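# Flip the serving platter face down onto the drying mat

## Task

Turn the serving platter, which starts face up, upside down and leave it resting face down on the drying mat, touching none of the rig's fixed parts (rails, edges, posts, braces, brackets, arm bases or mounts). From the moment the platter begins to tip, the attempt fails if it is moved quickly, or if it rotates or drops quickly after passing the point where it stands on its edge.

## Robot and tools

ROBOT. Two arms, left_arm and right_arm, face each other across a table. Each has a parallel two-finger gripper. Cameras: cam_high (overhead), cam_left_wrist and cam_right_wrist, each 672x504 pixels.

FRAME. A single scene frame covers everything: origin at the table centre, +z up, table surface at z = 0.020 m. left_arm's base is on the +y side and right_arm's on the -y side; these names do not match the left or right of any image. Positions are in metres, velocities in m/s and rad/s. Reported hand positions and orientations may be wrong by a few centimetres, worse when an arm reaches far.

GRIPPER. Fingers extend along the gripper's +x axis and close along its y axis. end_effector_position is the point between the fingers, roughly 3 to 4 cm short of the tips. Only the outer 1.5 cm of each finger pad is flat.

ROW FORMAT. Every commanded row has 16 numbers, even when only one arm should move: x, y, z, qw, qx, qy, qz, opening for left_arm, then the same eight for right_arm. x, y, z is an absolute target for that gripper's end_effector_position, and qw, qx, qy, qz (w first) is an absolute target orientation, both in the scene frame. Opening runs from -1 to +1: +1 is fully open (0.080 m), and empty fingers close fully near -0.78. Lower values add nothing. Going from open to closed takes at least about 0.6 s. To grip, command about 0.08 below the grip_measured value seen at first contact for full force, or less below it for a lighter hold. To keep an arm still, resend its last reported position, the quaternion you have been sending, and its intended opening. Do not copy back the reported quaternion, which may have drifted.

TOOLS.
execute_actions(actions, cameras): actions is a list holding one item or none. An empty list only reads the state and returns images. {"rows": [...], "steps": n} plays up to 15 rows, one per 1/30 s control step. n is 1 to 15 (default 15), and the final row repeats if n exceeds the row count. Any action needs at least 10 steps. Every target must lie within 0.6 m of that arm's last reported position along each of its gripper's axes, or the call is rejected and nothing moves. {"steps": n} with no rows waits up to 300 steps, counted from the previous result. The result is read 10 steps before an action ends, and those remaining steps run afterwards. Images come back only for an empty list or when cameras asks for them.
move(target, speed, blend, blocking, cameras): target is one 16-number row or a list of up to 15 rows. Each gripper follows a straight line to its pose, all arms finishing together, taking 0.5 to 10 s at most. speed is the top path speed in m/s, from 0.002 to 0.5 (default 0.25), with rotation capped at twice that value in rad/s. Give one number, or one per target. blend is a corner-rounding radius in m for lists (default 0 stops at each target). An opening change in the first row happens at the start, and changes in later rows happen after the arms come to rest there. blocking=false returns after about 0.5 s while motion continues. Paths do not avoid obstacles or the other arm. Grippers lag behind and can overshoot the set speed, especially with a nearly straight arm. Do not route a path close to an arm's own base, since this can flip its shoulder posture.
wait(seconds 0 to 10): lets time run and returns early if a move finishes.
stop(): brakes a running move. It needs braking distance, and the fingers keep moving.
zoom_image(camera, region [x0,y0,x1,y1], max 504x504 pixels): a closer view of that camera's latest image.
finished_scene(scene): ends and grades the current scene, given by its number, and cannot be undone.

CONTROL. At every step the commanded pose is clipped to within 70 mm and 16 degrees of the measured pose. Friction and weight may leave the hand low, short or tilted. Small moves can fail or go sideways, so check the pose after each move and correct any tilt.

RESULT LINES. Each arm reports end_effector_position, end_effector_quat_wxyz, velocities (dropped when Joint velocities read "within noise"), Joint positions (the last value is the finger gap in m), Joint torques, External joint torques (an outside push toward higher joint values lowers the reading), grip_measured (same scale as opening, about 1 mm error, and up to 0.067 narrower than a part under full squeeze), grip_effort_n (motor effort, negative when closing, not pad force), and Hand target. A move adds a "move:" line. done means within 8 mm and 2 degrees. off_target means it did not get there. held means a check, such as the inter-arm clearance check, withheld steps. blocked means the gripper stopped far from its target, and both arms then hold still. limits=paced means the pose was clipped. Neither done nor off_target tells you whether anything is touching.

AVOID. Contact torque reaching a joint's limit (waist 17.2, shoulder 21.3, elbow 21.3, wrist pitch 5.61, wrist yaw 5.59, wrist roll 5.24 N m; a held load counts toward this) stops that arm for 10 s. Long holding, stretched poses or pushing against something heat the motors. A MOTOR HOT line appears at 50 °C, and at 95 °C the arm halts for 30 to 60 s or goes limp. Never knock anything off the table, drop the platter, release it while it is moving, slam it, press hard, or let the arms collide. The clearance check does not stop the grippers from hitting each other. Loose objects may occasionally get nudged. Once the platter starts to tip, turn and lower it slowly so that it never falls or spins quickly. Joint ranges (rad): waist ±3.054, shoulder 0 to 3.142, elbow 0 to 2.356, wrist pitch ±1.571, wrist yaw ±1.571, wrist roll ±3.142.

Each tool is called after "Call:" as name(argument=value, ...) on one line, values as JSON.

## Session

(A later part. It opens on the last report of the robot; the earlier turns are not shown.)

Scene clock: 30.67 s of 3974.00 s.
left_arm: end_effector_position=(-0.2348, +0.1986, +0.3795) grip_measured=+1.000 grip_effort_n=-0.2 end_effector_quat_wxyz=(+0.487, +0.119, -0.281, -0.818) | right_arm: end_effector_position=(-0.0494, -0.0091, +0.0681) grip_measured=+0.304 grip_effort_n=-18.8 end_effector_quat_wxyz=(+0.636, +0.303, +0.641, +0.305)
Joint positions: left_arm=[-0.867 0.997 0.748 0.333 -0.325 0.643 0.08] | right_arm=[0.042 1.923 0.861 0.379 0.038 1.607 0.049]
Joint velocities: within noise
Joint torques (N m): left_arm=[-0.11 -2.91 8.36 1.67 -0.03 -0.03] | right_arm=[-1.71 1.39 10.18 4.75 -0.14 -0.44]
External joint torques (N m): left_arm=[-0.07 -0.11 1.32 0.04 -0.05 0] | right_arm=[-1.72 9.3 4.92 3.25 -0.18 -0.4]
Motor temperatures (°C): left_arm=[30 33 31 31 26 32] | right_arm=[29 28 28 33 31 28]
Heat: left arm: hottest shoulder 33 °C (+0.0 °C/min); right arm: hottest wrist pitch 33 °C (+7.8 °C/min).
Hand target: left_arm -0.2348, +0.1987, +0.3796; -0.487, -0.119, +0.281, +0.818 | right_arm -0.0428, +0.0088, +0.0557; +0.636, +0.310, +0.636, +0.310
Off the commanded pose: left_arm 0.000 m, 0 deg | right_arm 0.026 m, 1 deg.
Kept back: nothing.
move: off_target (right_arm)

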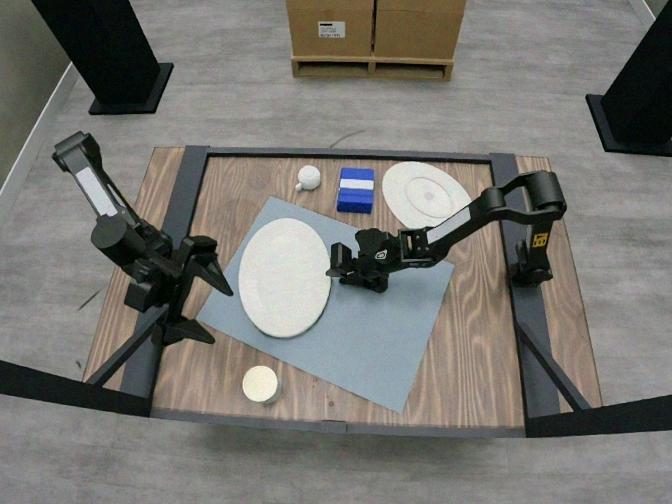

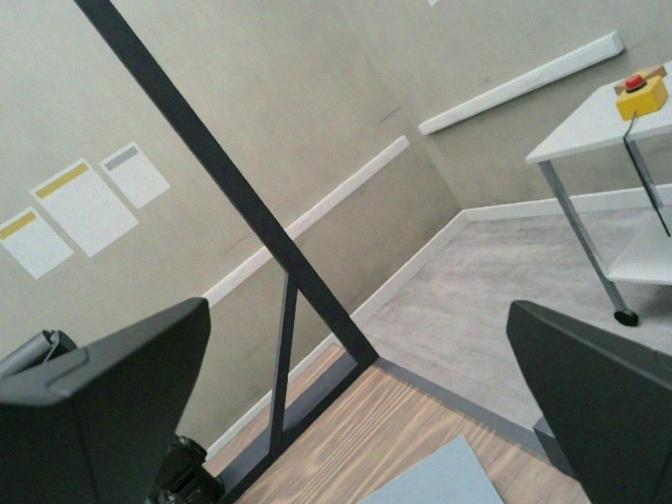

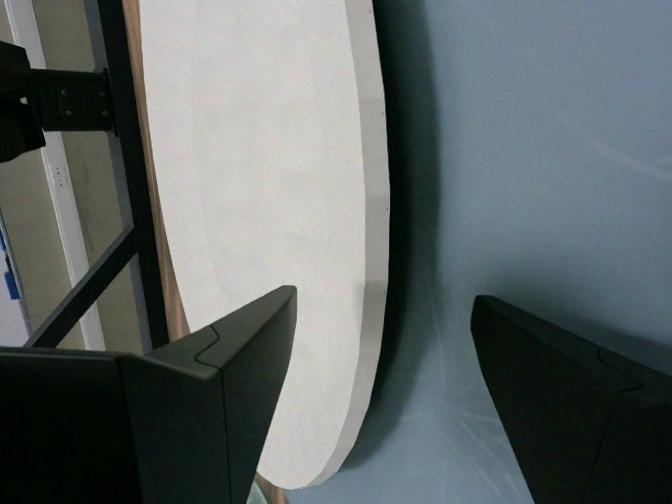

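Call:
move(target=[[-0.2348,0.1987,0.3795,0.487,0.119,-0.281,-0.818,1,-0.048,-0.006,0.078,0.6355,0.3099,0.6355,0.3099,0.3],[-0.2348,0.1987,0.3795,0.487,0.119,-0.281,-0.818,1,-0.043,0.018,0.072,0.6355,0.3099,0.6355,0.3099,0.3]], speed=0.05)

Call:
zoom_image(camera="cam_high", region=[280, 200, 480, 340])

Scene clock: 32.70 s of 3974.00 s.
left_arm: end_effector_position=(-0.2348, +0.1986, +0.3795) grip_measured=+1.000 grip_effort_n=-0.2 end_effector_quat_wxyz=(+0.487, +0.119, -0.281, -0.818) | right_arm: end_effector_position=(-0.0450, +0.0143, +0.0775) grip_measured=+0.304 grip_effort_n=-18.8 end_effector_quat_wxyz=(+0.634, +0.313, +0.635, +0.312)
Joint positions: left_arm=[-0.867 0.997 0.748 0.333 -0.325 0.643 0.08] | right_arm=[0.029 1.965 0.955 0.353 0.036 1.6 0.049]
Joint velocities: within noise
Joint torques (N m): left_arm=[-0.1 -2.91 8.36 1.67 -0.03 -0.03] | right_arm=[-0.53 -7.27 6.08 1.48 -0.1 -0.19]
External joint torques (N m): left_arm=[-0.09 0.04 1.18 -0.02 -0.05 0] | right_arm=[-0.48 1.27 0.55 -0.06 -0.16 -0.15]
Motor temperatures (°C): left_arm=[30 33 32 31 26 32] | right_arm=[29 28 29 35 31 28]
Heat: left arm: hottest shoulder 33 °C (+0.0 °C/min); right arm: hottest wrist pitch 35 °C (+11.0 °C/min).
Hand target: left_arm -0.2348, +0.1987, +0.3796; -0.487, -0.119, +0.281, +0.818 | right_arm -0.0431, +0.0178, +0.0720; +0.636, +0.310, +0.636, +0.310
Off the commanded pose: left_arm 0.000 m, 0 deg | right_arm 0.007 m, 0 deg.
Kept back: nothing.
move: done

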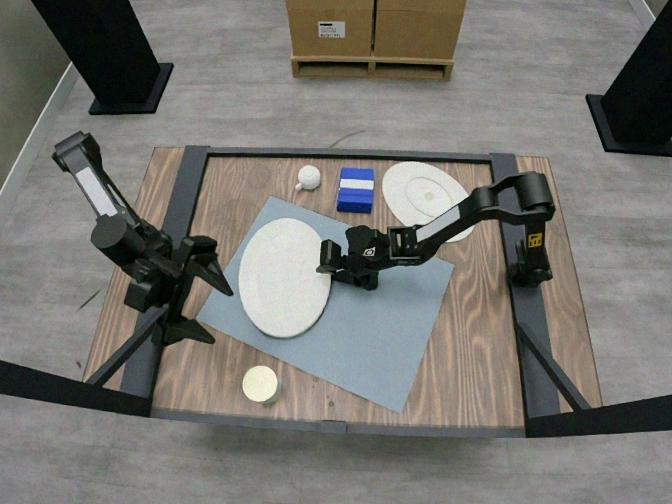

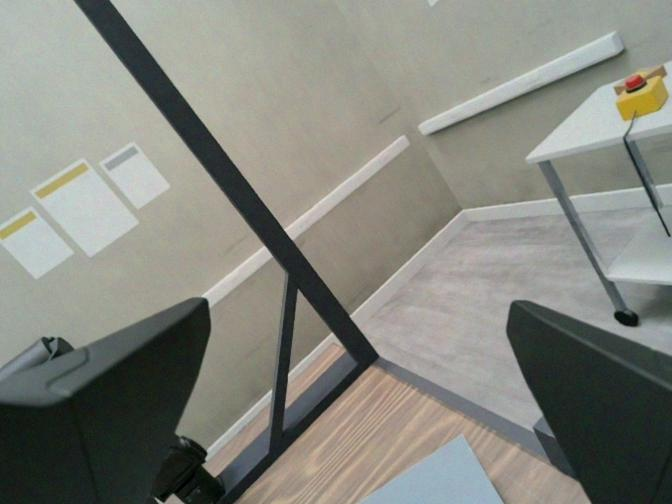

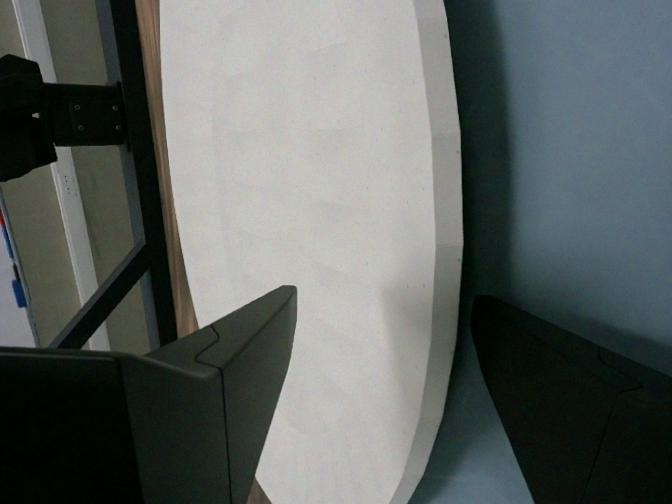

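Scaled by 2.520 from the camera's 672x504 image, which has a finer 960x720 frame.

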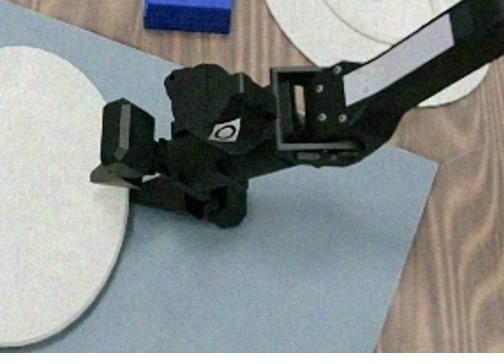

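Call:
move(target=[[-0.2348,0.1987,0.3795,0.487,0.119,-0.281,-0.818,1,-0.045,0.016,0.0655,0.6355,0.3099,0.6355,0.3099,0.3],[-0.2348,0.1987,0.3795,0.487,0.119,-0.281,-0.818,1,-0.043,0.036,0.066,0.6355,0.3099,0.6355,0.3099,0.3]], speed=0.05)

Call:
zoom_image(camera="cam_high", region=[280, 200, 480, 340])

Scene clock: 33.93 s of 3974.00 s.
left_arm: end_effector_position=(-0.2348, +0.1986, +0.3795) grip_measured=+1.000 grip_effort_n=-0.2 end_effector_quat_wxyz=(+0.487, +0.119, -0.281, -0.818) | right_arm: end_effector_position=(-0.0448, +0.0210, +0.0733) grip_measured=+0.304 grip_effort_n=-18.4 end_effector_quat_wxyz=(+0.639, +0.304, +0.638, +0.304)
Joint positions: left_arm=[-0.867 0.997 0.748 0.333 -0.325 0.643 0.08] | right_arm=[0.028 1.995 1.002 0.31 0.036 1.598 0.049]
Joint velocities: within noise
Joint torques (N m): left_arm=[-0.1 -2.91 8.35 1.67 -0.02 -0.03] | right_arm=[-0.67 -3.18 8.83 3.6 -0.11 -0.15]
External joint torques (N m): left_arm=[-0.09 0.02 1.21 0 -0.04 0] | right_arm=[-0.68 5.55 3.29 2.09 -0.16 -0.11]
Motor temperatures (°C): left_arm=[30 33 32 31 25 32] | right_arm=[29 28 29 36 31 28]
Heat: left arm: hottest shoulder 33 °C (+0.0 °C/min); right arm: hottest wrist pitch 36 °C (+12.4 °C/min).
Hand target: left_arm -0.2348, +0.1987, +0.3796; -0.487, -0.119, +0.281, +0.818 | right_arm -0.0428, +0.0346, +0.0664; +0.636, +0.310, +0.635, +0.310
Off the commanded pose: left_arm 0.000 m, 0 deg | right_arm 0.017 m, 1 deg.
Kept back: nothing.
move: off_target (right_arm)

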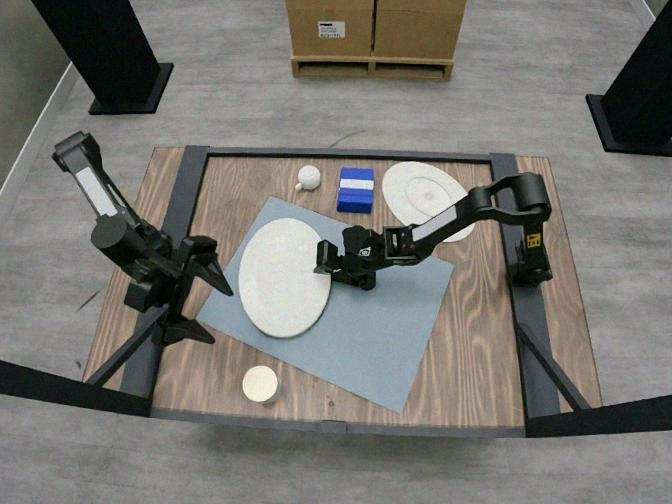

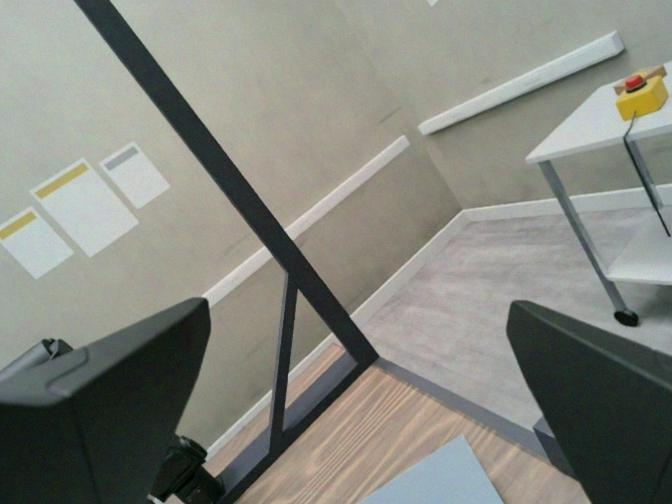

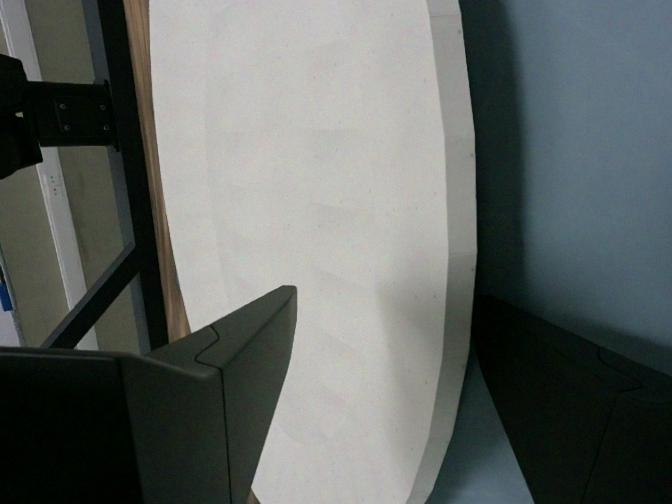

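Scaled by 2.520 from the camera's 672x504 image, which has a finer 960x720 frame.

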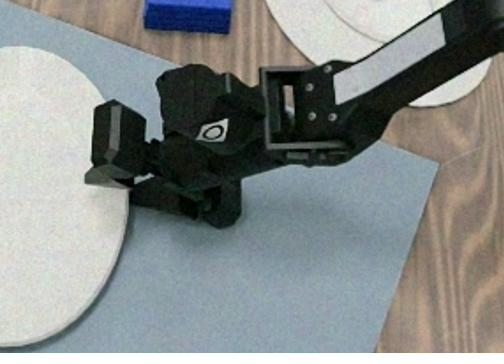

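Call:
move(target=[-0.2348,0.1987,0.3795,0.487,0.119,-0.281,-0.818,1,-0.043,0.045,0.071,0.6355,0.3099,0.6355,0.3099,0.3], speed=0.05)

Call:
zoom_image(camera="cam_high", region=[280, 200, 480, 340])

Scene clock: 35.10 s of 3974.00 s.
left_arm: end_effector_position=(-0.2348, +0.1986, +0.3795) grip_measured=+1.000 grip_effort_n=-0.2 end_effector_quat_wxyz=(+0.487, +0.119, -0.281, -0.818) | right_arm: end_effector_position=(-0.0451, +0.0332, +0.0749) grip_measured=+0.304 grip_effort_n=-18.4 end_effector_quat_wxyz=(+0.638, +0.303, +0.639, +0.305)
Joint positions: left_arm=[-0.867 0.997 0.748 0.333 -0.325 0.643 0.08] | right_arm=[0.026 2.026 1.061 0.282 0.031 1.595 0.049]
Joint velocities: within noise
Joint torques (N m): left_arm=[-0.1 -2.91 8.35 1.67 -0.03 -0.03] | right_arm=[-0.58 -5.77 8.05 3.13 -0.02 -0.1]
External joint torques (N m): left_arm=[-0.13 0.17 1.07 -0.06 -0.03 0] | right_arm=[-0.59 3.31 2.37 1.61 -0.06 -0.06]
Motor temperatures (°C): left_arm=[30 33 32 31 25 32] | right_arm=[29 28 29 37 31 28]
Heat: left arm: hottest shoulder 33 °C (+0.0 °C/min); right arm: hottest wrist pitch 37 °C (+13.7 °C/min).
Hand target: left_arm -0.2348, +0.1987, +0.3796; -0.487, -0.119, +0.281, +0.818 | right_arm -0.0429, +0.0441, +0.0711; +0.636, +0.310, +0.636, +0.310
Off the commanded pose: left_arm 0.000 m, 0 deg | right_arm 0.013 m, 1 deg.
Kept back: nothing.
move: off_target (right_arm)

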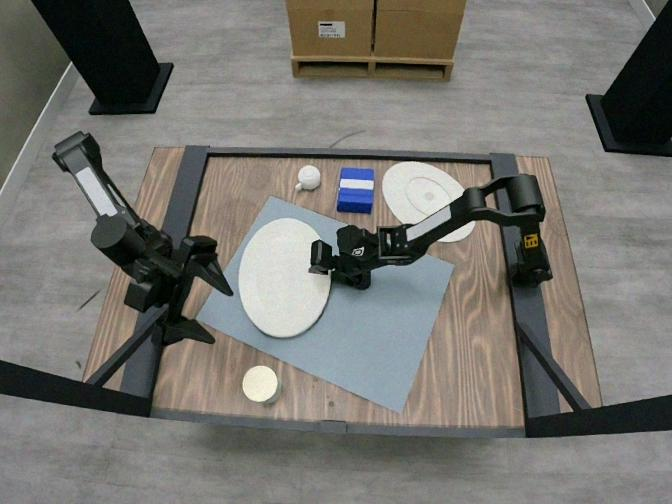

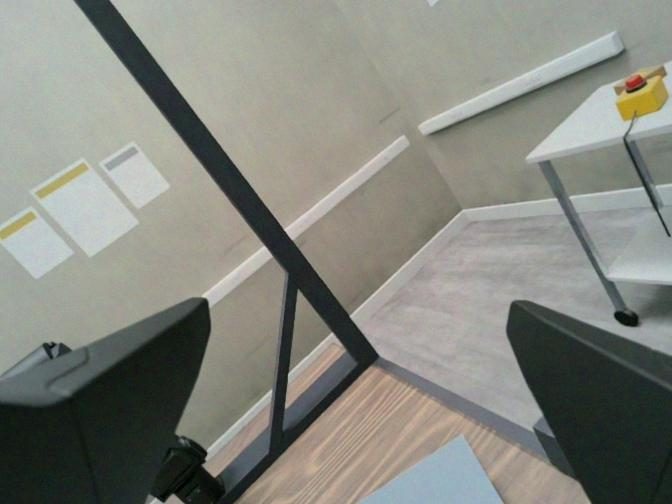

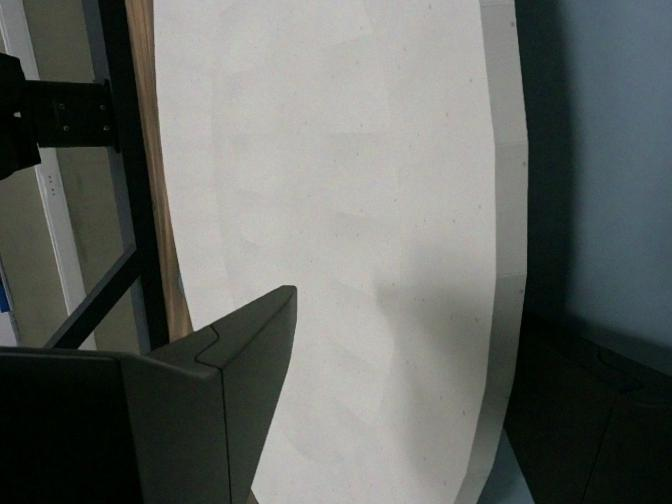

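Scaled by 2.520 from the camera's 672x504 image, which has a finer 960x720 frame.

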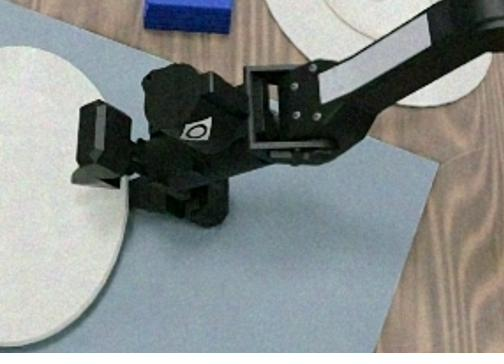

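Call:
execute_actions(actions=[{"rows":[[-0.2348,0.1987,0.3795,0.487,0.119,-0.281,-0.818,1,-0.045,0.038,0.074,0.6355,0.3099,0.6355,0.3099,0.2],[-0.2348,0.1987,0.3795,0.487,0.119,-0.281,-0.818,1,-0.045,0.038,0.074,0.6355,0.3099,0.6355,0.3099,0.15],[-0.2348,0.1987,0.3795,0.487,0.119,-0.281,-0.818,1,-0.045,0.038,0.074,0.6355,0.3099,0.6355,0.3099,0.1],[-0.2348,0.1987,0.3795,0.487,0.119,-0.281,-0.818,1,-0.045,0.038,0.074,0.6355,0.3099,0.6355,0.3099,0.05],[-0.2348,0.1987,0.3795,0.487,0.119,-0.281,-0.818,1,-0.045,0.038,0.074,0.6355,0.3099,0.6355,0.3099,0]]}])

Call:
execute_actions(actions=[{"rows":[[-0.2348,0.1987,0.3795,0.487,0.119,-0.281,-0.818,1,-0.045,0.038,0.074,0.6355,0.3099,0.6355,0.3099,-0.1],[-0.2348,0.1987,0.3795,0.487,0.119,-0.281,-0.818,1,-0.045,0.038,0.074,0.6355,0.3099,0.6355,0.3099,-0.15],[-0.2348,0.1987,0.3795,0.487,0.119,-0.281,-0.818,1,-0.045,0.038,0.074,0.6355,0.3099,0.6355,0.3099,-0.2],[-0.2348,0.1987,0.3795,0.487,0.119,-0.281,-0.818,1,-0.045,0.038,0.074,0.6355,0.3099,0.6355,0.3099,-0.25],[-0.2348,0.1987,0.3795,0.487,0.119,-0.281,-0.818,1,-0.045,0.038,0.074,0.6355,0.3099,0.6355,0.3099,-0.3]]}], cameras=["all"])

Scene clock: 36.60 s of 3974.00 s.
left_arm: end_effector_position=(-0.2348, +0.1986, +0.3795) grip_measured=+1.000 grip_effort_n=-0.2 end_effector_quat_wxyz=(+0.487, +0.119, -0.281, -0.818) | right_arm: end_effector_position=(-0.0450, +0.0333, +0.0754) grip_measured=+0.118 grip_effort_n=-26.3 end_effector_quat_wxyz=(+0.638, +0.303, +0.639, +0.305) end_effector_velocity=(+0.002, +0.000, +0.001) end_effector_angular_velocity=(-0.002, -0.010, -0.004)
Joint positions: left_arm=[-0.867 0.997 0.748 0.333 -0.325 0.643 0.08] | right_arm=[0.026 2.025 1.061 0.281 0.03 1.595 0.04]
Joint velocities: left_arm=[within noise] | right_arm=[-0.002 -0.002 0.002 -0.007 0.007 -0.007 -0.064]
Joint torques (N m): left_arm=[-0.09 -2.91 8.34 1.67 -0.03 -0.03] | right_arm=[-0.19 -8.55 5.42 3.18 0.12 -0.03]
External joint torques (N m): left_arm=[-0.08 0.05 1.18 -0.02 -0.05 0] | right_arm=[-0.19 0.55 -0.21 1.67 0.07 0.01]
Motor temperatures (°C): left_arm=[30 33 32 31 25 32] | right_arm=[29 28 30 38 31 28]
Heat: left arm: hottest shoulder 33 °C (+0.0 °C/min); right arm: hottest wrist pitch 38 °C (+14.8 °C/min). Heating fast: the right arm's wrist pitch motor: a push or a pull is the cause, and it goes on while you think. Ease it with your next call, before anything else.
Steps of this call (1-40: nothing new was sent; 41-45: this action's first 5). Readings (end_effector_position of left_arm | right_arm):
41: (-0.2348, +0.1986, +0.3795) | (-0.0450, +0.0332, +0.0749)
42: (-0.2348, +0.1986, +0.3795) | (-0.0450, +0.0332, +0.0753)
44: (-0.2348, +0.1986, +0.3795) | (-0.0450, +0.0333, +0.0754)
45: the state above

Scene clock: 37.10 s of 3974.00 s.
left_arm: end_effector_position=(-0.2348, +0.1986, +0.3795) grip_measured=+1.000 grip_effort_n=-0.2 end_effector_quat_wxyz=(+0.487, +0.119, -0.281, -0.818) | right_arm: end_effector_position=(-0.0450, +0.0333, +0.0755) grip_measured=-0.182 grip_effort_n=-25.4 end_effector_quat_wxyz=(+0.638, +0.303, +0.639, +0.305) end_effector_velocity=(+0.000, +0.000, +0.002) end_effector_angular_velocity=(+0.007, -0.001, +0.008)
Joint positions: left_arm=[-0.867 0.997 0.748 0.333 -0.325 0.643 0.08] | right_arm=[0.026 2.025 1.061 0.282 0.03 1.595 0.027]
Joint velocities: left_arm=[within noise] | right_arm=[-0.002 -0.002 -0.002 0.007 -0.007 -0.007 -0.063]
Joint torques (N m): left_arm=[-0.09 -2.91 8.35 1.67 -0.03 -0.03] | right_arm=[-0.1 -8.69 5.53 3.17 0.19 0.01]
External joint torques (N m): left_arm=[-0.1 0.11 1.12 -0.03 -0.04 0] | right_arm=[-0.09 0.42 -0.15 1.65 0.14 0.06]
Motor temperatures (°C): left_arm=[30 33 32 31 25 32] | right_arm=[29 28 30 38 31 28]
Heat: left arm: hottest shoulder 33 °C (+0.0 °C/min); right arm: hottest wrist pitch 38 °C (+14.6 °C/min). Heating fast: the right arm's wrist pitch motor: a push or a pull is the cause, and it goes on while you think. Ease it with your next call, before anything else.
Off your previous action's commanded pose at its last step (step 10 of this call): left_arm 0.000 m, 0 deg | right_arm 0.005 m, 1 deg.
Steps of this call (1-10: your previous action's last 10; 11-15: this action's first 5). Readings (end_effector_position of left_arm | right_arm):
11: (-0.2348, +0.1986, +0.3795) | (-0.0450, +0.0333, +0.0755)
12: (-0.2348, +0.1986, +0.3795) | (-0.0450, +0.0333, +0.0755)
14: (-0.2348, +0.1986, +0.3795) | (-0.0450, +0.0333, +0.0755)
15: the state above

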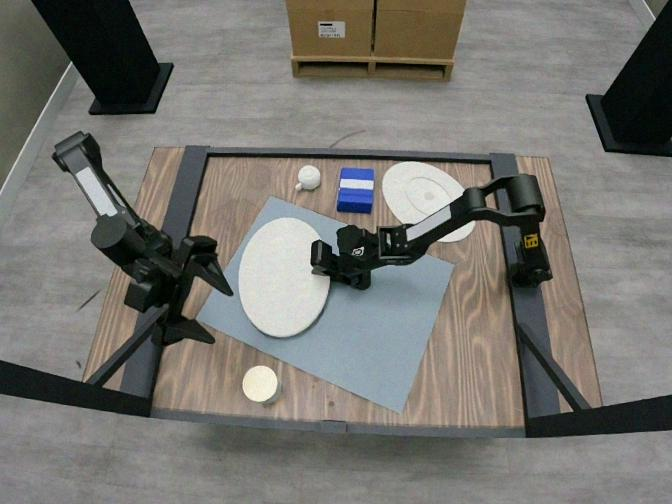

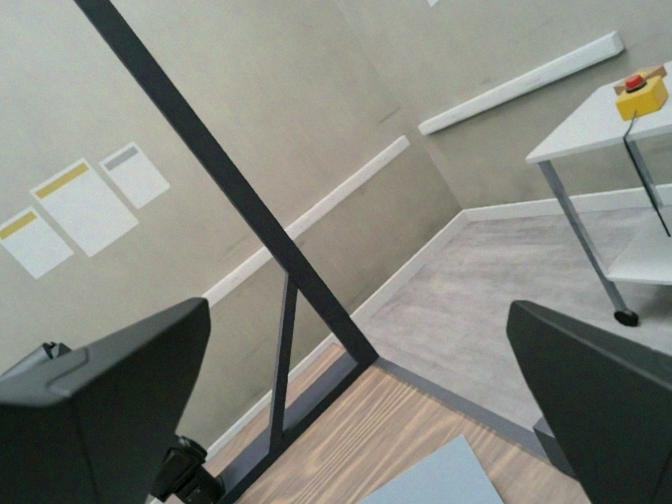

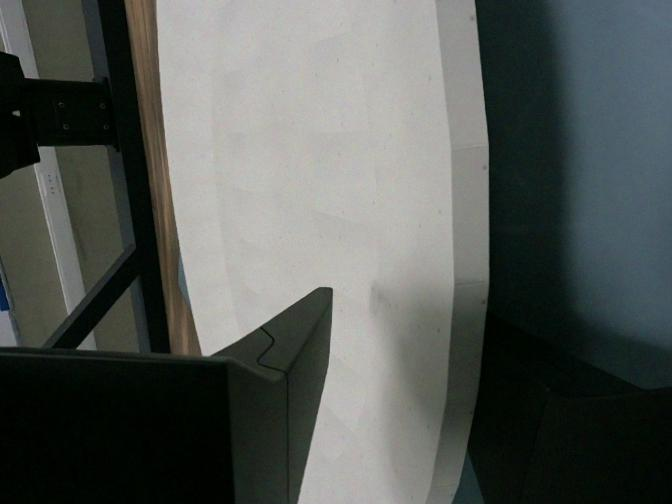

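Call:
execute_actions(actions=[{"rows":[[-0.2348,0.1987,0.3795,0.487,0.119,-0.281,-0.818,1,-0.045,0.036,0.074,0.6355,0.3099,0.6355,0.3099,-0.35],[-0.2348,0.1987,0.3795,0.487,0.119,-0.281,-0.818,1,-0.045,0.036,0.074,0.6355,0.3099,0.6355,0.3099,-0.4],[-0.2348,0.1987,0.3795,0.487,0.119,-0.281,-0.818,1,-0.045,0.036,0.074,0.6355,0.3099,0.6355,0.3099,-0.45],[-0.2348,0.1987,0.3795,0.487,0.119,-0.281,-0.818,1,-0.045,0.036,0.074,0.6355,0.3099,0.6355,0.3099,-0.5]]}])

Call:
execute_actions(actions=[{"rows":[[-0.2348,0.1987,0.3795,0.487,0.119,-0.281,-0.818,1,-0.045,0.036,0.074,0.6355,0.3099,0.6355,0.3099,-0.55],[-0.2348,0.1987,0.3795,0.487,0.119,-0.281,-0.818,1,-0.045,0.036,0.074,0.6355,0.3099,0.6355,0.3099,-0.6],[-0.2348,0.1987,0.3795,0.487,0.119,-0.281,-0.818,1,-0.045,0.036,0.074,0.6355,0.3099,0.6355,0.3099,-0.65],[-0.2348,0.1987,0.3795,0.487,0.119,-0.281,-0.818,1,-0.045,0.036,0.074,0.6355,0.3099,0.6355,0.3099,-0.7]]}])

Call:
execute_actions(actions=[{"rows":[[-0.2348,0.1987,0.3795,0.487,0.119,-0.281,-0.818,1,-0.045,0.036,0.074,0.6355,0.3099,0.6355,0.3099,-0.75]]}], cameras=["all"])

Scene clock: 38.23 s of 3974.00 s.
left_arm: end_effector_position=(-0.2348, +0.1986, +0.3795) grip_measured=+1.000 grip_effort_n=-0.2 end_effector_quat_wxyz=(+0.487, +0.119, -0.281, -0.818) | right_arm: end_effector_position=(-0.0452, +0.0330, +0.0760) grip_measured=-0.432 grip_effort_n=-25.8 end_effector_quat_wxyz=(+0.637, +0.305, +0.638, +0.307) end_effector_velocity=(+0.000, -0.005, -0.004) end_effector_angular_velocity=(-0.017, -0.002, +0.008)
Joint positions: left_arm=[-0.867 0.997 0.748 0.333 -0.325 0.643 0.08] | right_arm=[0.026 2.022 1.057 0.288 0.03 1.595 0.016]
Joint velocities: left_arm=[within noise] | right_arm=[-0.002 -0.002 -0.012 -0.007 -0.007 -0.007 -0.036]
Joint torques (N m): left_arm=[-0.1 -2.91 8.35 1.67 -0.02 -0.03] | right_arm=[-0.03 -9.11 4.68 2.95 0.18 0.01]
External joint torques (N m): left_arm=[-0.09 -0.02 1.24 0.01 -0.04 0] | right_arm=[-0.04 -0.05 -1.01 1.43 0.13 0.05]
Motor temperatures (°C): left_arm=[30 33 33 31 25 32] | right_arm=[29 28 30 39 31 28]
Heat: left arm: hottest shoulder 33 °C (+0.0 °C/min); right arm: hottest wrist pitch 39 °C (+15.7 °C/min). Heating fast: the right arm's wrist pitch motor: a push or a pull is the cause, and it goes on while you think. Ease it with your next call, before anything else.
Off your previous action's commanded pose at its last step (step 10 of this call): left_arm 0.000 m, 0 deg | right_arm 0.005 m, 1 deg.
Steps of this call (1-10: your previous action's last 10; 11-29: nothing new was sent; 30-34: this action's first 5). Readings (end_effector_position of left_arm | right_arm):
30: (-0.2348, +0.1986, +0.3795) | (-0.0450, +0.0331, +0.0755)
31: (-0.2348, +0.1986, +0.3795) | (-0.0450, +0.0331, +0.0758)
33: (-0.2348, +0.1986, +0.3795) | (-0.0450, +0.0329, +0.0759)
34: the state above

Scene clock: 38.73 s of 3974.00 s.
left_arm: end_effector_position=(-0.2348, +0.1986, +0.3795) grip_measured=+1.000 grip_effort_n=-0.2 end_effector_quat_wxyz=(+0.487, +0.119, -0.281, -0.818) | right_arm: end_effector_position=(-0.0460, +0.0337, +0.0782) grip_measured=-0.569 grip_effort_n=-83.5 end_effector_quat_wxyz=(+0.635, +0.308, +0.636, +0.312) end_effector_velocity=(-0.017, -0.001, +0.002) end_effector_angular_velocity=(+0.007, -0.001, +0.042)
Joint positions: left_arm=[-0.867 0.997 0.748 0.333 -0.325 0.643 0.08] | right_arm=[0.028 2.02 1.051 0.306 0.03 1.594 0.009]
Joint velocities: left_arm=[within noise] | right_arm=[0.032 -0.007 -0.007 0.007 -0.007 -0.007 -0.005]
Joint torques (N m): left_arm=[-0.1 -2.91 8.35 1.67 -0.03 -0.03] | right_arm=[-0.42 -8.7 5.6 1.85 0.18 0.07]
External joint torques (N m): left_arm=[-0.08 0.04 1.17 -0.02 -0.05 0] | right_arm=[-0.49 0.07 0.12 0.41 0.15 0.11]
Motor temperatures (°C): left_arm=[30 33 33 31 25 32] | right_arm=[29 29 30 39 31 28]
Heat: left arm: hottest shoulder 33 °C (+0.0 °C/min); right arm: hottest wrist pitch 39 °C (+15.5 °C/min). Heating fast: the right arm's wrist pitch motor: a push or a pull is the cause, and it goes on while you think. Ease it with your next call, before anything else.
Off your previous action's commanded pose at its last step (step 10 of this call): left_arm 0.000 m, 0 deg | right_arm 0.004 m, 1 deg.
Steps of this call (1-10: your previous action's last 10; 11-15: this action's first 5). Readings (end_effector_position of left_arm | right_arm):
11: (-0.2348, +0.1986, +0.3795) | (-0.0452, +0.0328, +0.0761)
12: (-0.2348, +0.1986, +0.3795) | (-0.0452, +0.0329, +0.0761)
14: (-0.2348, +0.1986, +0.3795) | (-0.0454, +0.0334, +0.0776)
15: the state above

Scene clock: 39.23 s of 3974.00 s.
left_arm: end_effector_position=(-0.2348, +0.1986, +0.3795) grip_measured=+1.000 grip_effort_n=-0.2 end_effector_quat_wxyz=(+0.487, +0.119, -0.281, -0.818) | right_arm: end_effector_position=(-0.0466, +0.0338, +0.0784) grip_measured=-0.575 grip_effort_n=-83.5 end_effector_quat_wxyz=(+0.635, +0.308, +0.636, +0.313)
Joint positions: left_arm=[-0.867 0.997 0.748 0.333 -0.325 0.643 0.08] | right_arm=[0.029 2.02 1.051 0.307 0.032 1.594 0.009]
Joint velocities: within noise
Joint torques (N m): left_arm=[-0.11 -2.9 8.34 1.67 -0.03 -0.03] | right_arm=[-0.23 -8.88 5.49 1.81 0.14 0.07]
External joint torques (N m): left_arm=[-0.09 -0.05 1.29 0.03 -0.05 0] | right_arm=[-0.23 0.21 -0.19 0.28 0.1 0.11]
Motor temperatures (°C): left_arm=[30 33 33 31 25 32] | right_arm=[29 29 30 39 31 28]
Heat: left arm: hottest shoulder 33 °C (+0.0 °C/min); right arm: hottest wrist pitch 39 °C (+15.3 °C/min). Heating fast: the right arm's wrist pitch motor: a push or a pull is the cause, and it goes on while you think. Ease it with your next call, before anything else.
Off your previous action's commanded pose at its last step (step 10 of this call): left_arm 0.000 m, 0 deg | right_arm 0.005 m, 0 deg.
Steps of this call (1-10: your previous action's last 10; 11-15: this action's first 5). Readings (end_effector_position of left_arm | right_arm):
11: (-0.2348, +0.1986, +0.3795) | (-0.0466, +0.0338, +0.0784)
12: (-0.2348, +0.1986, +0.3795) | (-0.0466, +0.0338, +0.0784)
14: (-0.2348, +0.1986, +0.3795) | (-0.0466, +0.0338, +0.0784)
15: the state above

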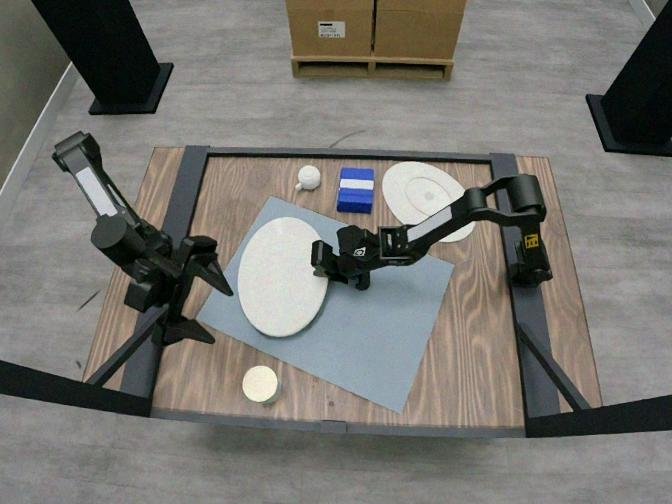

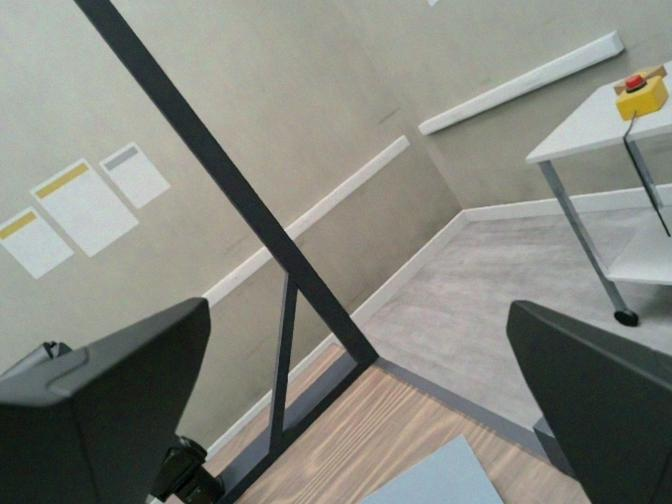

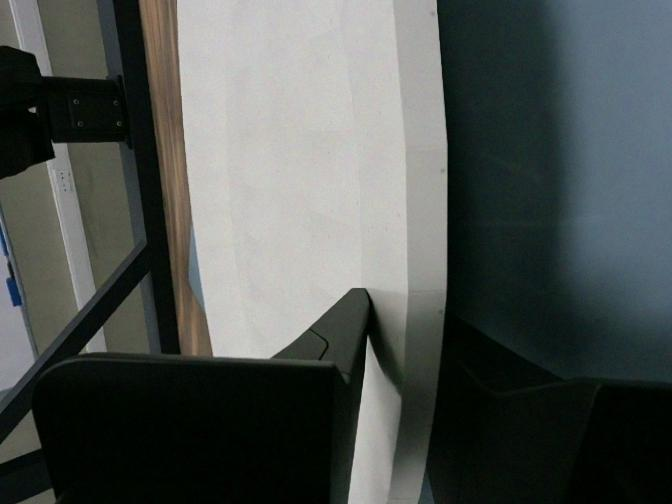

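Call:
move(target=[[-0.2348,0.1987,0.3795,0.487,0.119,-0.281,-0.818,1,-0.045,0.06,0.155,0.6743,0.2127,0.6743,0.2127,-0.75],[-0.2348,0.1987,0.3795,0.487,0.119,-0.281,-0.818,1,-0.045,0.1,0.23,0.7010,0.0923,0.7010,0.0923,-0.75]], speed=0.06, blend=0.03)

Scene clock: 48.87 s of 3974.00 s.
left_arm: end_effector_position=(-0.2348, +0.1986, +0.3795) grip_measured=+1.000 grip_effort_n=-0.2 end_effector_quat_wxyz=(+0.487, +0.119, -0.281, -0.818) | right_arm: end_effector_position=(-0.0482, +0.0898, +0.1966) grip_measured=-0.638 grip_effort_n=-83.5 end_effector_quat_wxyz=(+0.685, +0.167, +0.688, +0.174)
Joint positions: left_arm=[-0.867 0.997 0.748 0.333 -0.325 0.643 0.08] | right_arm=[0.022 2.337 2.323 -1.07 0.011 1.595 0.006]
Joint velocities: within noise
Joint torques (N m): left_arm=[-0.1 -2.91 8.36 1.67 -0.03 -0.02] | right_arm=[-0.7 -18.82 8.2 2.97 -0.04 0.09]
External joint torques (N m): left_arm=[-0.12 -0.06 1.26 0.01 -0.04 0] | right_arm=[-0.7 -7.12 1.88 1.92 -0.09 0.11]
Motor temperatures (°C): left_arm=[30 33 34 32 25 32] | right_arm=[29 33 31 38 31 27]
Heat: left arm: hottest elbow 34 °C (+12.3 °C/min); right arm: hottest wrist pitch 38 °C (+11.1 °C/min).
Hand target: left_arm -0.2348, +0.1987, +0.3796; -0.487, -0.119, +0.281, +0.818 | right_arm -0.0448, +0.0971, +0.2298; +0.674, +0.203, +0.680, +0.205
Off your previous action's commanded pose at its last step (step 10 of this call): left_arm 0.000 m, 0 deg | right_arm 0.005 m, 0 deg.
Off the commanded pose: left_arm 0.000 m, 0 deg | right_arm 0.035 m, 13 deg.
joint sent to its limit (right arm) — joint 3 (elbow), upper limit, where the elbow is as straight as it goes.
Kept back: nothing.
move: off_target (right_arm)

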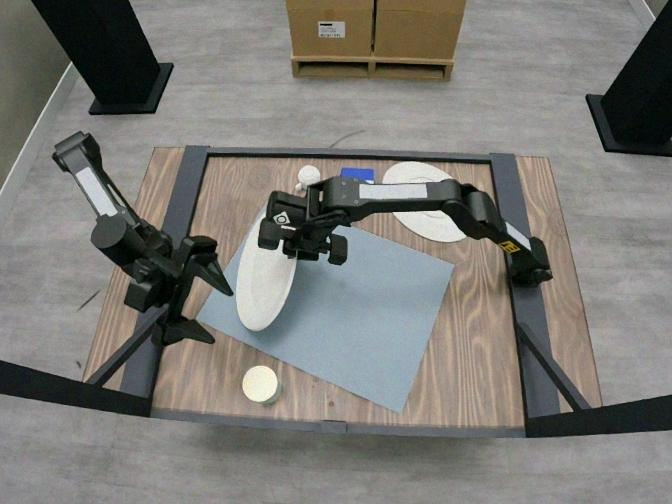

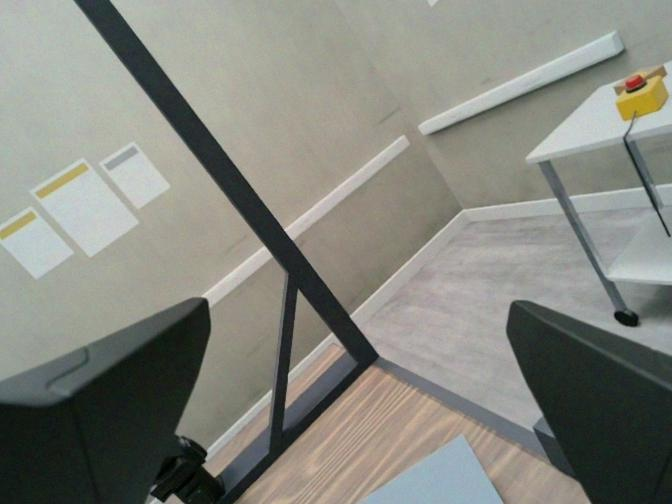

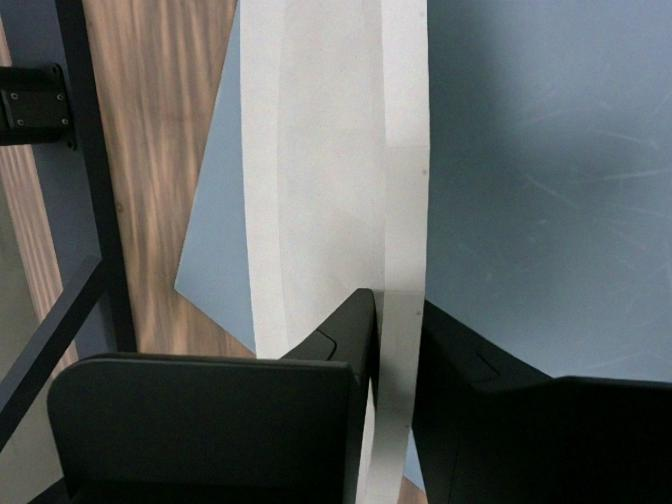

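Call:
move(target=[-0.2348,0.1987,0.3795,0.487,0.119,-0.281,-0.818,1,-0.045,0.03,0.215,0.688,0.162,0.688,0.162,-0.75], speed=0.06, cameras=[])

Call:
move(target=[-0.2348,0.1987,0.3795,0.487,0.119,-0.281,-0.818,1,-0.045,-0.06,0.275,0.7010,0.0923,0.7010,0.0923,-0.75], speed=0.06)

Scene clock: 51.03 s of 3974.00 s.
left_arm: end_effector_position=(-0.2348, +0.1986, +0.3795) grip_measured=+1.000 grip_effort_n=-0.2 end_effector_quat_wxyz=(+0.487, +0.119, -0.281, -0.818) | right_arm: end_effector_position=(-0.0459, +0.0353, +0.1953) grip_measured=-0.639 grip_effort_n=-83.5 end_effector_quat_wxyz=(+0.690, +0.148, +0.692, +0.153)
Joint positions: left_arm=[-0.867 0.997 0.748 0.333 -0.325 0.643 0.08] | right_arm=[0.022 2.105 1.96 -0.997 0.011 1.599 0.006]
Joint velocities: within noise
Joint torques (N m): left_arm=[-0.1 -2.91 8.34 1.67 -0.03 -0.03] | right_arm=[-0.1 -18.39 5.15 0.23 0.24 0.18]
External joint torques (N m): left_arm=[-0.11 -0.08 1.27 0.02 -0.04 0] | right_arm=[-0.06 -7.75 -1.43 -0.79 0.18 0.21]
Motor temperatures (°C): left_arm=[30 33 34 32 25 32] | right_arm=[29 35 32 37 31 27]
Heat: left arm: hottest elbow 34 °C (+11.8 °C/min); right arm: hottest wrist pitch 37 °C (+9.4 °C/min), its shoulder heating fast: 35 °C (+32.6 °C/min). Heating fast: the right arm's shoulder motor: a push or a pull is the cause, and it goes on while you think. Ease it with your next call, before anything else.
Hand target: left_arm -0.2348, +0.1987, +0.3796; -0.487, -0.119, +0.281, +0.818 | right_arm -0.0450, +0.0301, +0.2146; +0.688, +0.162, +0.688, +0.162
Off the commanded pose: left_arm 0.000 m, 0 deg | right_arm 0.020 m, 2 deg.
Kept back: nothing.
move: off_target (right_arm)
No camera images: "cameras" was empty.

Scene clock: 53.17 s of 3974.00 s.
left_arm: end_effector_position=(-0.2348, +0.1986, +0.3795) grip_measured=+1.000 grip_effort_n=-0.2 end_effector_quat_wxyz=(+0.487, +0.119, -0.281, -0.818) | right_arm: end_effector_position=(-0.0434, -0.0628, +0.2382) grip_measured=-0.639 grip_effort_n=-83.5 end_effector_quat_wxyz=(+0.707, +0.052, +0.703, +0.053)
Joint positions: left_arm=[-0.867 0.997 0.748 0.333 -0.325 0.643 0.08] | right_arm=[0.025 1.972 2.006 -1.457 0.011 1.609 0.006]
Joint velocities: within noise
Joint torques (N m): left_arm=[-0.1 -2.9 8.36 1.67 -0.03 -0.02] | right_arm=[0.25 -18.26 9.85 0.73 0.05 0.18]
External joint torques (N m): left_arm=[-0.1 0.05 1.18 -0.02 -0.04 0.01] | right_arm=[0.26 -9.32 4 0.18 -0.01 0.19]
Motor temperatures (°C): left_arm=[30 33 34 32 25 32] | right_arm=[29 37 32 37 31 27]
Heat: left arm: hottest elbow 34 °C (+11.3 °C/min); right arm: hottest shoulder 37 °C (+12.4 °C/min). Heating fast: the right arm's shoulder motor: a push or a pull is the cause, and it goes on while you think. Ease it with your next call, before anything else.
Hand target: left_arm -0.2348, +0.1987, +0.3796; -0.487, -0.119, +0.281, +0.818 | right_arm -0.0449, -0.0619, +0.2743; +0.701, +0.092, +0.701, +0.092
Off the commanded pose: left_arm 0.000 m, 0 deg | right_arm 0.037 m, 6 deg.
Kept back: nothing.
move: off_target (right_arm)

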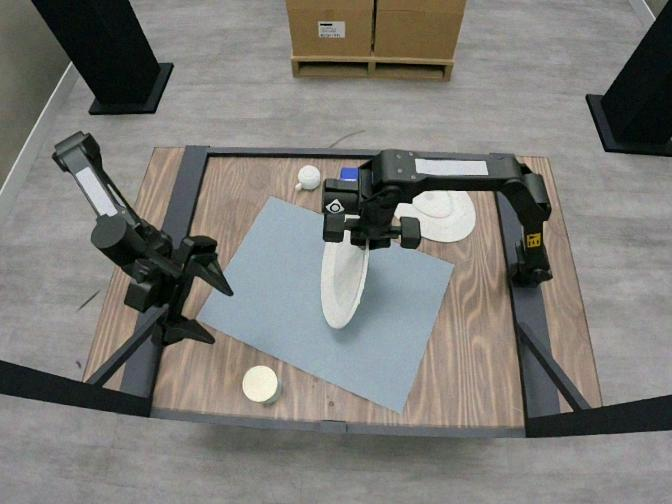

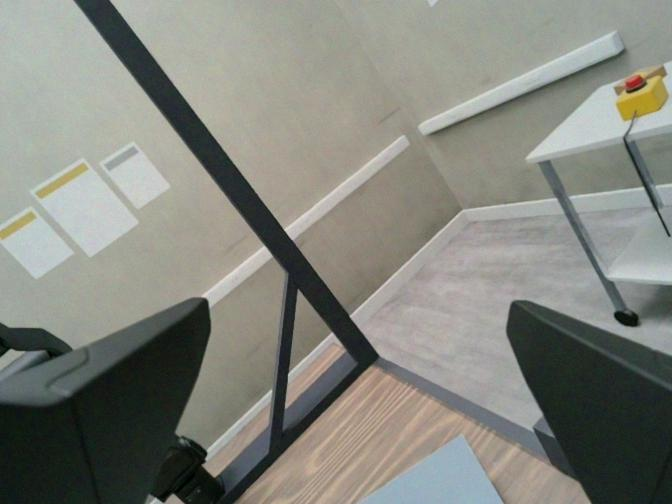

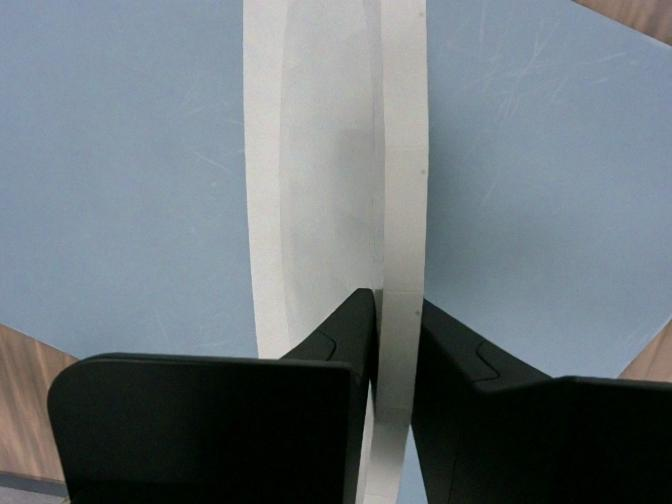

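Call:
move(target=[-0.2348,0.1987,0.3795,0.487,0.119,-0.281,-0.818,1,-0.045,-0.06,0.345,0.7071,0,0.7071,0,-0.75], speed=0.08)

Scene clock: 55.67 s of 3974.00 s.
left_arm: end_effector_position=(-0.2348, +0.1986, +0.3795) grip_measured=+1.000 grip_effort_n=-0.2 end_effector_quat_wxyz=(+0.487, +0.119, -0.281, -0.818) | right_arm: end_effector_position=(-0.0445, -0.0533, +0.3032) grip_measured=-0.639 grip_effort_n=-83.5 end_effector_quat_wxyz=(+0.698, +0.102, +0.701, +0.103) end_effector_velocity=(-0.001, +0.015, -0.071) end_effector_angular_velocity=(-0.208, -0.008, +0.021)
Joint positions: left_arm=[-0.867 0.997 0.748 0.333 -0.325 0.643 0.08] | right_arm=[0.025 1.995 2.293 -1.578 0.007 1.609 0.006]
Joint velocities: left_arm=[within noise] | right_arm=[-0.002 0.134 -0.066 -0.007 -0.007 -0.022 0]
Joint torques (N m): left_arm=[-0.04 -2.88 8.35 1.66 -0.01 -0.03] | right_arm=[-0.14 -13.34 6.02 0.5 -0.03 -0.01]
External joint torques (N m): left_arm=[-0.06 0.07 1.19 -0.02 -0.04 0] | right_arm=[-0.14 -9.31 3.38 -0.26 -0.11 0.01]
Motor temperatures (°C): left_arm=[30 33 34 32 25 32] | right_arm=[29 38 33 36 31 27]
Heat: left arm: hottest elbow 34 °C (+10.8 °C/min); right arm: hottest shoulder 38 °C (+12.9 °C/min). Heating fast: the right arm's shoulder motor: a push or a pull is the cause, and it goes on while you think. Ease it with your next call, before anything else.
Hand target: left_arm -0.2348, +0.1986, +0.3795; -0.487, -0.119, +0.281, +0.818 | right_arm -0.0444, -0.0535, +0.3041; +0.698, +0.103, +0.701, +0.104
Off the commanded pose: left_arm 0.000 m, 0 deg | right_arm 0.042 m, 17 deg; orientation clipped.
blocked (right_arm)
Kept back: nothing.
move: off_target (right_arm); limits=paced

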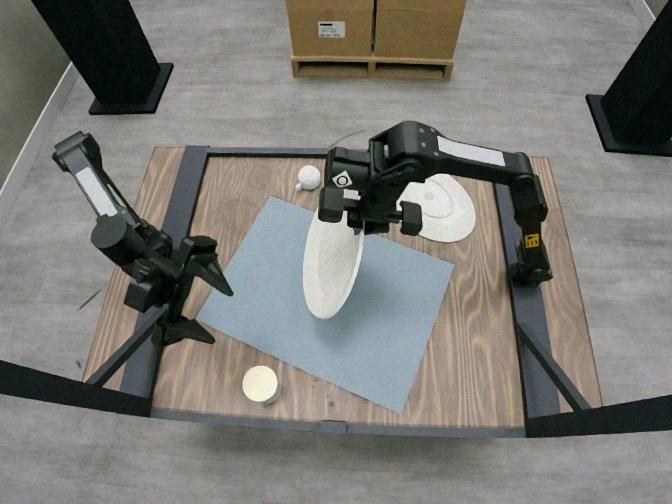

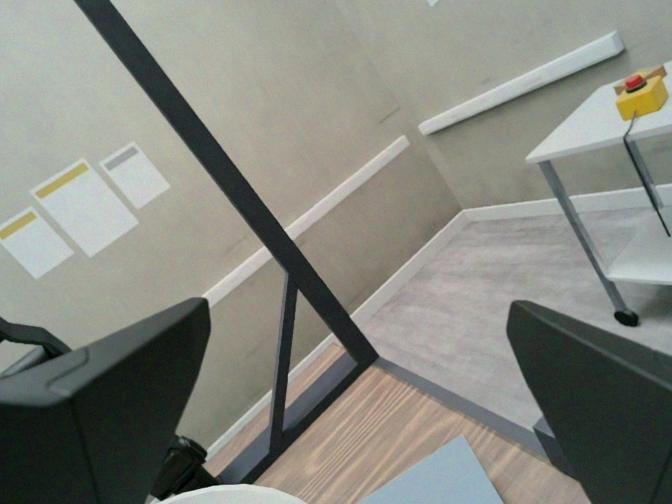

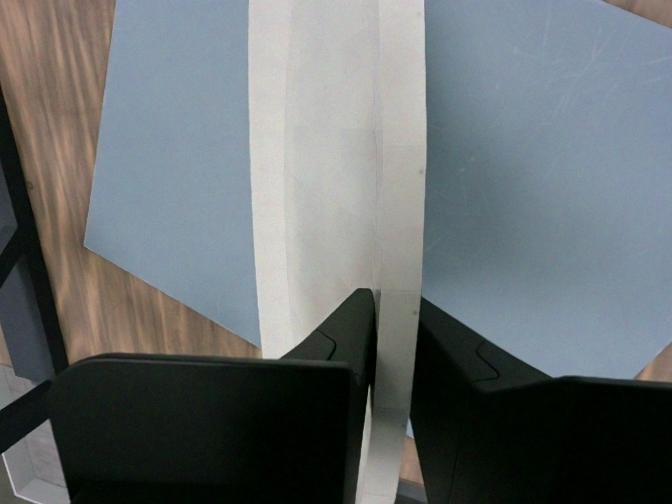

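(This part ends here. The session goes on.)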